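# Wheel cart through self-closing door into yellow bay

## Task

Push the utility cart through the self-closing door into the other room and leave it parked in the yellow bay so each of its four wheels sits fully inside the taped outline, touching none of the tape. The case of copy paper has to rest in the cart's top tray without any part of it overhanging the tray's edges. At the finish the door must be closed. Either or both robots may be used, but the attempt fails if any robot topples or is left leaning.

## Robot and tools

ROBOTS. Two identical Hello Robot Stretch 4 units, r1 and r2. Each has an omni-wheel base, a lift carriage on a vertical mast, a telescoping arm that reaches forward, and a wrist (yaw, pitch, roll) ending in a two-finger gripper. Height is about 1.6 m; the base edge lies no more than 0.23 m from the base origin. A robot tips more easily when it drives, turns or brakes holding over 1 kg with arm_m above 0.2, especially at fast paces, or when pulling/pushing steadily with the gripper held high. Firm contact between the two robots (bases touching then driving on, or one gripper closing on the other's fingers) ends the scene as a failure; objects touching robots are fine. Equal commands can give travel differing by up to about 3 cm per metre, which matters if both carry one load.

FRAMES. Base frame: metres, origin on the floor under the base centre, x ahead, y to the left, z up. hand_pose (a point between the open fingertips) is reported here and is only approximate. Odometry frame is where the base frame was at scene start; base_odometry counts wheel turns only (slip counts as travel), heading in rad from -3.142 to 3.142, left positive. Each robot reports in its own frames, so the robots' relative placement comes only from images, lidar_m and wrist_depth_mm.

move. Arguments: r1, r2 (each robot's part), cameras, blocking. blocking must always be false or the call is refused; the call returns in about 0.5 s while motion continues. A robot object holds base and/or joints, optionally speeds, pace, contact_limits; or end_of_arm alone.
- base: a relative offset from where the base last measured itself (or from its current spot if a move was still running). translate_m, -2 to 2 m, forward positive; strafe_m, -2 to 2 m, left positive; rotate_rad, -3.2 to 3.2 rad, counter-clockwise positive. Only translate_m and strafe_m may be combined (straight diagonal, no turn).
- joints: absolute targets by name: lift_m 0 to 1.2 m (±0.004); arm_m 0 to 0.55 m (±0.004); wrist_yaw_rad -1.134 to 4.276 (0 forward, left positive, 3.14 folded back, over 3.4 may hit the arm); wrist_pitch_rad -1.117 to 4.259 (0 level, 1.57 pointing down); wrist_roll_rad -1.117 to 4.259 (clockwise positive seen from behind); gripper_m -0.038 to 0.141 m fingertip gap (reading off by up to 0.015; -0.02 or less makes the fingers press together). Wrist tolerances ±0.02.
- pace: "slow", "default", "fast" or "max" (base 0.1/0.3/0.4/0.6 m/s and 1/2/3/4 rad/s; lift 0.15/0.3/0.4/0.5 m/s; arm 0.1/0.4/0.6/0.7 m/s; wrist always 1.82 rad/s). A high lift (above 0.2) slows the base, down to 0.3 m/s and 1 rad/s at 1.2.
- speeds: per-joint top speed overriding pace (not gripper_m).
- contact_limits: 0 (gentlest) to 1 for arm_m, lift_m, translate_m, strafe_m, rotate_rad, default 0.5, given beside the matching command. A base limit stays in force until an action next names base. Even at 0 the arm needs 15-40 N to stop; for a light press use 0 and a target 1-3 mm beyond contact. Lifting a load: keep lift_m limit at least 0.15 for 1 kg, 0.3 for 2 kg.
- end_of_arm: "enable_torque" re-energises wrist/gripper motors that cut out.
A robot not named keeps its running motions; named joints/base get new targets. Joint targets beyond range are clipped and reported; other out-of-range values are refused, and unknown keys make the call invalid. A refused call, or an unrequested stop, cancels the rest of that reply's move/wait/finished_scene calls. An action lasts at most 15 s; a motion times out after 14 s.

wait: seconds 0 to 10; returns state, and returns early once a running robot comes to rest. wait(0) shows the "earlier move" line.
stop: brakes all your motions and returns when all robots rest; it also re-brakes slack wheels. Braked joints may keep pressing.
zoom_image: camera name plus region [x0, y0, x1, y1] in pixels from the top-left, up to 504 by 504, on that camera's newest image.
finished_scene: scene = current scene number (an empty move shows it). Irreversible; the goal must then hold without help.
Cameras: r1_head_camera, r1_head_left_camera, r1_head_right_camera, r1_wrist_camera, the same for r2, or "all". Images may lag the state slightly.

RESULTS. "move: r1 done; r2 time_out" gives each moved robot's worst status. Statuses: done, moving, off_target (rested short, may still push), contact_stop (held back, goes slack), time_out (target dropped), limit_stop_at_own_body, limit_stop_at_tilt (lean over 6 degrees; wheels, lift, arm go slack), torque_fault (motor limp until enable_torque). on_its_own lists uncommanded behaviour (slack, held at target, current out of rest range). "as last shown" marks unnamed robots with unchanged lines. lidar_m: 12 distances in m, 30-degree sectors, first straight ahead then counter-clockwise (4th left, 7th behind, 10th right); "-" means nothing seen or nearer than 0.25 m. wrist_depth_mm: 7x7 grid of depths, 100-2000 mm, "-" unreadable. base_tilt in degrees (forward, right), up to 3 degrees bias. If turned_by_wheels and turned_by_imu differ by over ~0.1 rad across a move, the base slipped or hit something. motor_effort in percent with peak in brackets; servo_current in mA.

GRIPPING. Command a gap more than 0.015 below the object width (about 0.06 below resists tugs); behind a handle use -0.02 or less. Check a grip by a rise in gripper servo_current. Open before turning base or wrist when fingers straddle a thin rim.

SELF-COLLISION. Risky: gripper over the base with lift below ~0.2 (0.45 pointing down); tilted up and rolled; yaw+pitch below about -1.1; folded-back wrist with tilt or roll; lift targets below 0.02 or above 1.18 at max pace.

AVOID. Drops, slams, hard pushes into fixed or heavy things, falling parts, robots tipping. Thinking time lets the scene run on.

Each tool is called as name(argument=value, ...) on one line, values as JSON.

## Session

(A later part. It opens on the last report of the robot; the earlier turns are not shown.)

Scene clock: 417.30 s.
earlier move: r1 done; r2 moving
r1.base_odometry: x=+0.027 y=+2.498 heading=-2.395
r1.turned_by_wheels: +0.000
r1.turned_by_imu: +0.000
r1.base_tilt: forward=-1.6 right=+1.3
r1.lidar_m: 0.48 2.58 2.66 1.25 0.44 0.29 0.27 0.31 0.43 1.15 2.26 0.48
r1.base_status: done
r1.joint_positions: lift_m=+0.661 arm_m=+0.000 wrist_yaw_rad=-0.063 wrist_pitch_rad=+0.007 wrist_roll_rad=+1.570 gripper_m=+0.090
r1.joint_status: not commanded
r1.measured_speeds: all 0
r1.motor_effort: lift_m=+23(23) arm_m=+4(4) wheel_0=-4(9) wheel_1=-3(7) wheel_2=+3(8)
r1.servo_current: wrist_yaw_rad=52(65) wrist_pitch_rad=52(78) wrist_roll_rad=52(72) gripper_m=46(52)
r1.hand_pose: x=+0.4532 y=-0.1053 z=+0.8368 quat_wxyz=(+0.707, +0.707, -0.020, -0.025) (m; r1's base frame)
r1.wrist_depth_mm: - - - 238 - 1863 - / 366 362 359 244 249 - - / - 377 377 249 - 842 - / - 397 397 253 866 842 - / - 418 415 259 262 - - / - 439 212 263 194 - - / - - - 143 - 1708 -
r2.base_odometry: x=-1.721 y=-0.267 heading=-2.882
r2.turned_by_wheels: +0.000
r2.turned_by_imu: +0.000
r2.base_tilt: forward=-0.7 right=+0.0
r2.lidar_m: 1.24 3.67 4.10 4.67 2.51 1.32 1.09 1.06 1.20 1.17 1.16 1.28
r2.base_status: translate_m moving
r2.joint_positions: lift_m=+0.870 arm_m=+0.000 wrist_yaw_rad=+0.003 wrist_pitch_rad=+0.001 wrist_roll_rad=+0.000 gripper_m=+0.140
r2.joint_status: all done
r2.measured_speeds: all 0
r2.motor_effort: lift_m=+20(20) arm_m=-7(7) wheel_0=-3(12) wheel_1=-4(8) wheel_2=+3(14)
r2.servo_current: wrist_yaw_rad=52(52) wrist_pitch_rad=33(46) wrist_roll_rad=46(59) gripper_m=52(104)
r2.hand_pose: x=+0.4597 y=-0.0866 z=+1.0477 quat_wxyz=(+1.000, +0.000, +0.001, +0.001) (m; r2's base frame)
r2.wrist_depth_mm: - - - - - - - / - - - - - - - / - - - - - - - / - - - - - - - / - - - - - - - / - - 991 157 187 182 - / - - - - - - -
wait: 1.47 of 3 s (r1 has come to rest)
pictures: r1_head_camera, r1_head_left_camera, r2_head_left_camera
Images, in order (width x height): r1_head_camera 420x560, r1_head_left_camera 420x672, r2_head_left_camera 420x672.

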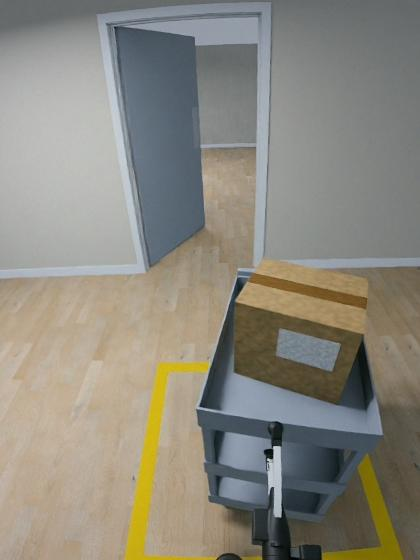

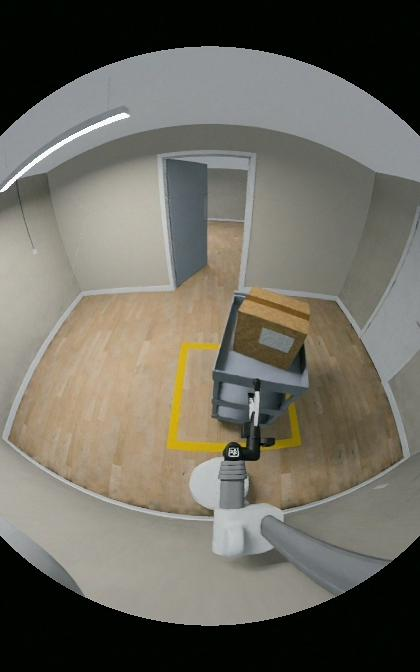

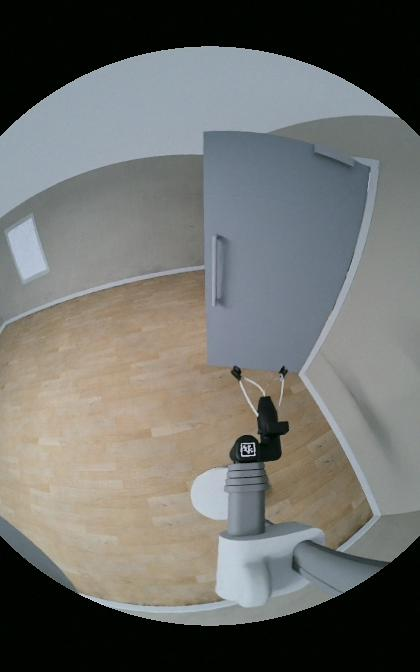

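wait(seconds=4, cameras=["r1_head_camera","r1_head_right_camera"])

wait(seconds=0.5, cameras=["r1_head_camera","r1_head_right_camera"])

zoom_image(camera="r1_head_camera", region=[130, 440, 420, 560])

zoom_image(camera="r1_head_right_camera", region=[120, 270, 300, 450])

Scene clock: 430.97 s.
earlier move: r2 done
r1.base_odometry: x=+0.027 y=+2.498 heading=-2.395
r1.turned_by_wheels: +0.000
r1.turned_by_imu: +0.000
r1.base_tilt: forward=-1.6 right=+1.3
r1.lidar_m: 0.46 2.58 2.67 1.22 0.40 0.27 0.28 0.29 0.44 1.15 2.26 0.46
r1.base_status: done
r1.joint_positions: lift_m=+0.661 arm_m=+0.000 wrist_yaw_rad=-0.063 wrist_pitch_rad=+0.007 wrist_roll_rad=+1.570 gripper_m=+0.090
r1.joint_status: not commanded
r1.measured_speeds: all 0
r1.motor_effort: lift_m=+23(23) arm_m=+4(4) wheel_0=-5(9) wheel_1=-4(7) wheel_2=+3(8)
r1.servo_current: wrist_yaw_rad=59(65) wrist_pitch_rad=52(78) wrist_roll_rad=39(72) gripper_m=46(52)
r1.hand_pose: x=+0.4532 y=-0.1053 z=+0.8368 quat_wxyz=(+0.707, +0.707, -0.020, -0.025) (m; r1's base frame)
r1.wrist_depth_mm: - - - 240 - 1863 - / 366 362 357 245 247 - - / - 377 375 249 - 866 - / - 397 397 253 866 866 - / - 415 418 258 262 - - / - 436 213 263 193 - - / - - - 143 - 1756 -
r2.base_odometry: x=-1.721 y=-0.267 heading=-2.882
r2.turned_by_wheels: +0.000
r2.turned_by_imu: +0.001
r2.base_tilt: forward=-0.6 right=+0.0
r2.lidar_m: 2.04 3.66 4.07 4.65 2.53 1.32 1.10 1.06 1.22 1.19 1.18 1.31
r2.base_status: done
r2.joint_positions: lift_m=+0.870 arm_m=+0.000 wrist_yaw_rad=+0.003 wrist_pitch_rad=+0.001 wrist_roll_rad=+0.000 gripper_m=+0.140
r2.joint_status: all done
r2.measured_speeds: all 0
r2.motor_effort: lift_m=+20(20) arm_m=-6(7) wheel_0=-3(12) wheel_1=-5(8) wheel_2=+3(14)
r2.servo_current: wrist_yaw_rad=52(52) wrist_pitch_rad=39(46) wrist_roll_rad=65(65) gripper_m=46(104)
r2.hand_pose: x=+0.4597 y=-0.0866 z=+1.0477 quat_wxyz=(+1.000, +0.000, +0.001, +0.001) (m; r2's base frame)
r2.wrist_depth_mm: - - - - - - - / - - - - - - - / - - - - - - - / - - - - - - - / - - - - - - - / - - - - 211 182 - / - - - - - - -
wait: 0.00 of 4 s (r2 has come to rest)
pictures: r1_head_camera, r1_head_right_camera
Images, in order (width x height): r1_head_camera 420x560, r1_head_right_camera 420x672.

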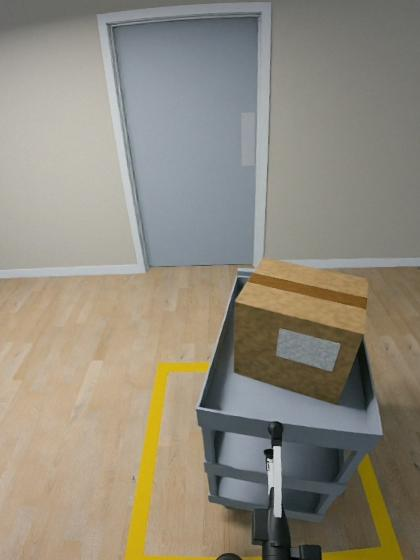

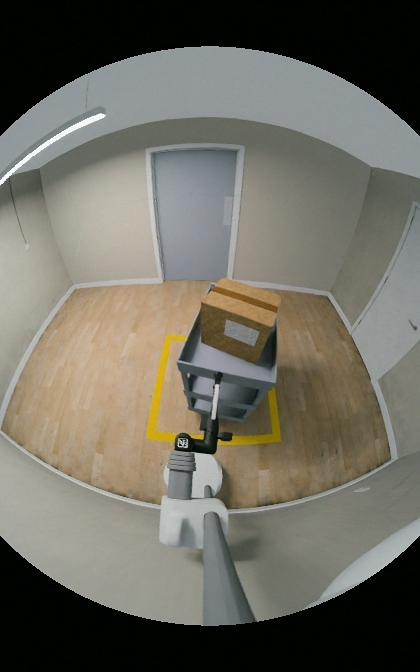

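Scene clock: 431.47 s.
r1.base_odometry: x=+0.027 y=+2.498 heading=-2.395
r1.turned_by_wheels: +0.000
r1.turned_by_imu: +0.000
r1.base_tilt: forward=-1.6 right=+1.3
r1.lidar_m: 0.47 2.58 2.67 1.25 0.42 0.30 0.26 0.29 0.43 1.12 2.26 0.49
r1.base_status: done
r1.joint_positions: lift_m=+0.661 arm_m=+0.000 wrist_yaw_rad=-0.063 wrist_pitch_rad=+0.007 wrist_roll_rad=+1.570 gripper_m=+0.090
r1.joint_status: not commanded
r1.measured_speeds: all 0
r1.motor_effort: lift_m=+23(23) arm_m=+4(4) wheel_0=-5(9) wheel_1=-4(7) wheel_2=+3(8)
r1.servo_current: wrist_yaw_rad=52(65) wrist_pitch_rad=59(78) wrist_roll_rad=39(72) gripper_m=39(52)
r1.hand_pose: x=+0.4532 y=-0.1053 z=+0.8368 quat_wxyz=(+0.707, +0.707, -0.020, -0.025) (m; r1's base frame)
r1.wrist_depth_mm: - - - 240 - 1863 - / 366 362 359 244 247 - - / - 377 377 249 - 842 - / - 397 397 254 866 866 - / - 421 415 259 262 - - / - 436 212 263 193 - - / - - - 143 - 1756 -
r2.base_odometry: x=-1.721 y=-0.267 heading=-2.882
r2.turned_by_wheels: +0.000
r2.turned_by_imu: +0.000
r2.base_tilt: forward=-0.7 right=+0.1
r2.lidar_m: 2.05 3.67 4.09 4.66 2.51 1.33 1.10 1.06 1.19 1.16 1.17 1.31
r2.base_status: done
r2.joint_positions: lift_m=+0.870 arm_m=+0.000 wrist_yaw_rad=+0.003 wrist_pitch_rad=+0.001 wrist_roll_rad=+0.000 gripper_m=+0.140
r2.joint_status: all done
r2.measured_speeds: all 0
r2.motor_effort: lift_m=+20(20) arm_m=-6(7) wheel_0=-2(12) wheel_1=-5(8) wheel_2=+3(14)
r2.servo_current: wrist_yaw_rad=59(52) wrist_pitch_rad=46(46) wrist_roll_rad=59(65) gripper_m=52(104)
r2.hand_pose: x=+0.4597 y=-0.0866 z=+1.0477 quat_wxyz=(+1.000, +0.000, +0.001, +0.001) (m; r2's base frame)
r2.wrist_depth_mm: - - - - - - - / - - - - - - - / - - - - - - - / - - - - - - - / - - - - - - - / - - - - 212 182 - / - - - - - - -
wait: 0.50 s; at rest by 0.27 s
pictures: r1_head_camera, r1_head_right_camera
Images, in order (width x height): r1_head_camera 420x560, r1_head_right_camera 420x672.

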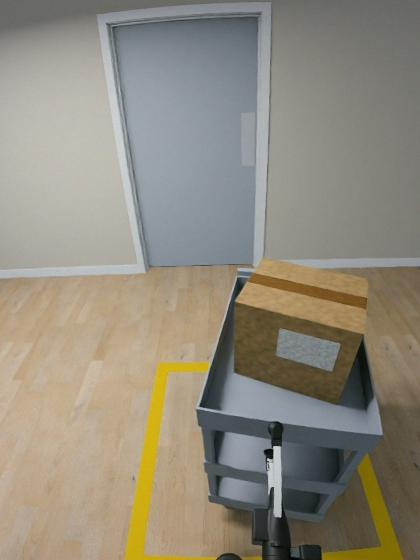

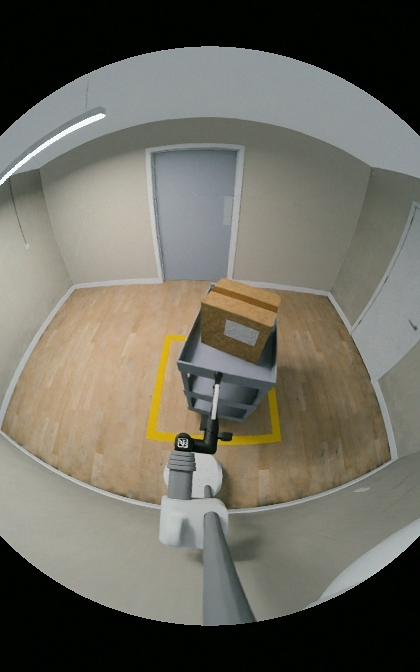

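Scaled by 1.738 from the camera's 420x560 image, which has a finer 600x800 frame.

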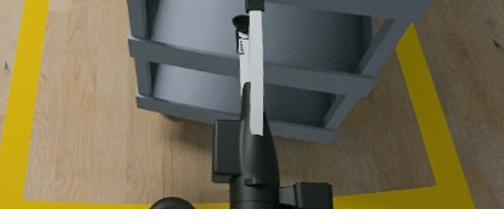

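Scaled by 2.800 from the camera's 420x672 image, which has a finer 600x960 frame.

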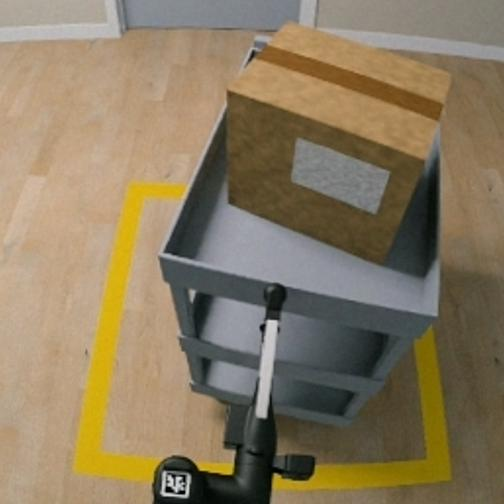

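finished_scene(scene=2)

The scene is finished: the task was done.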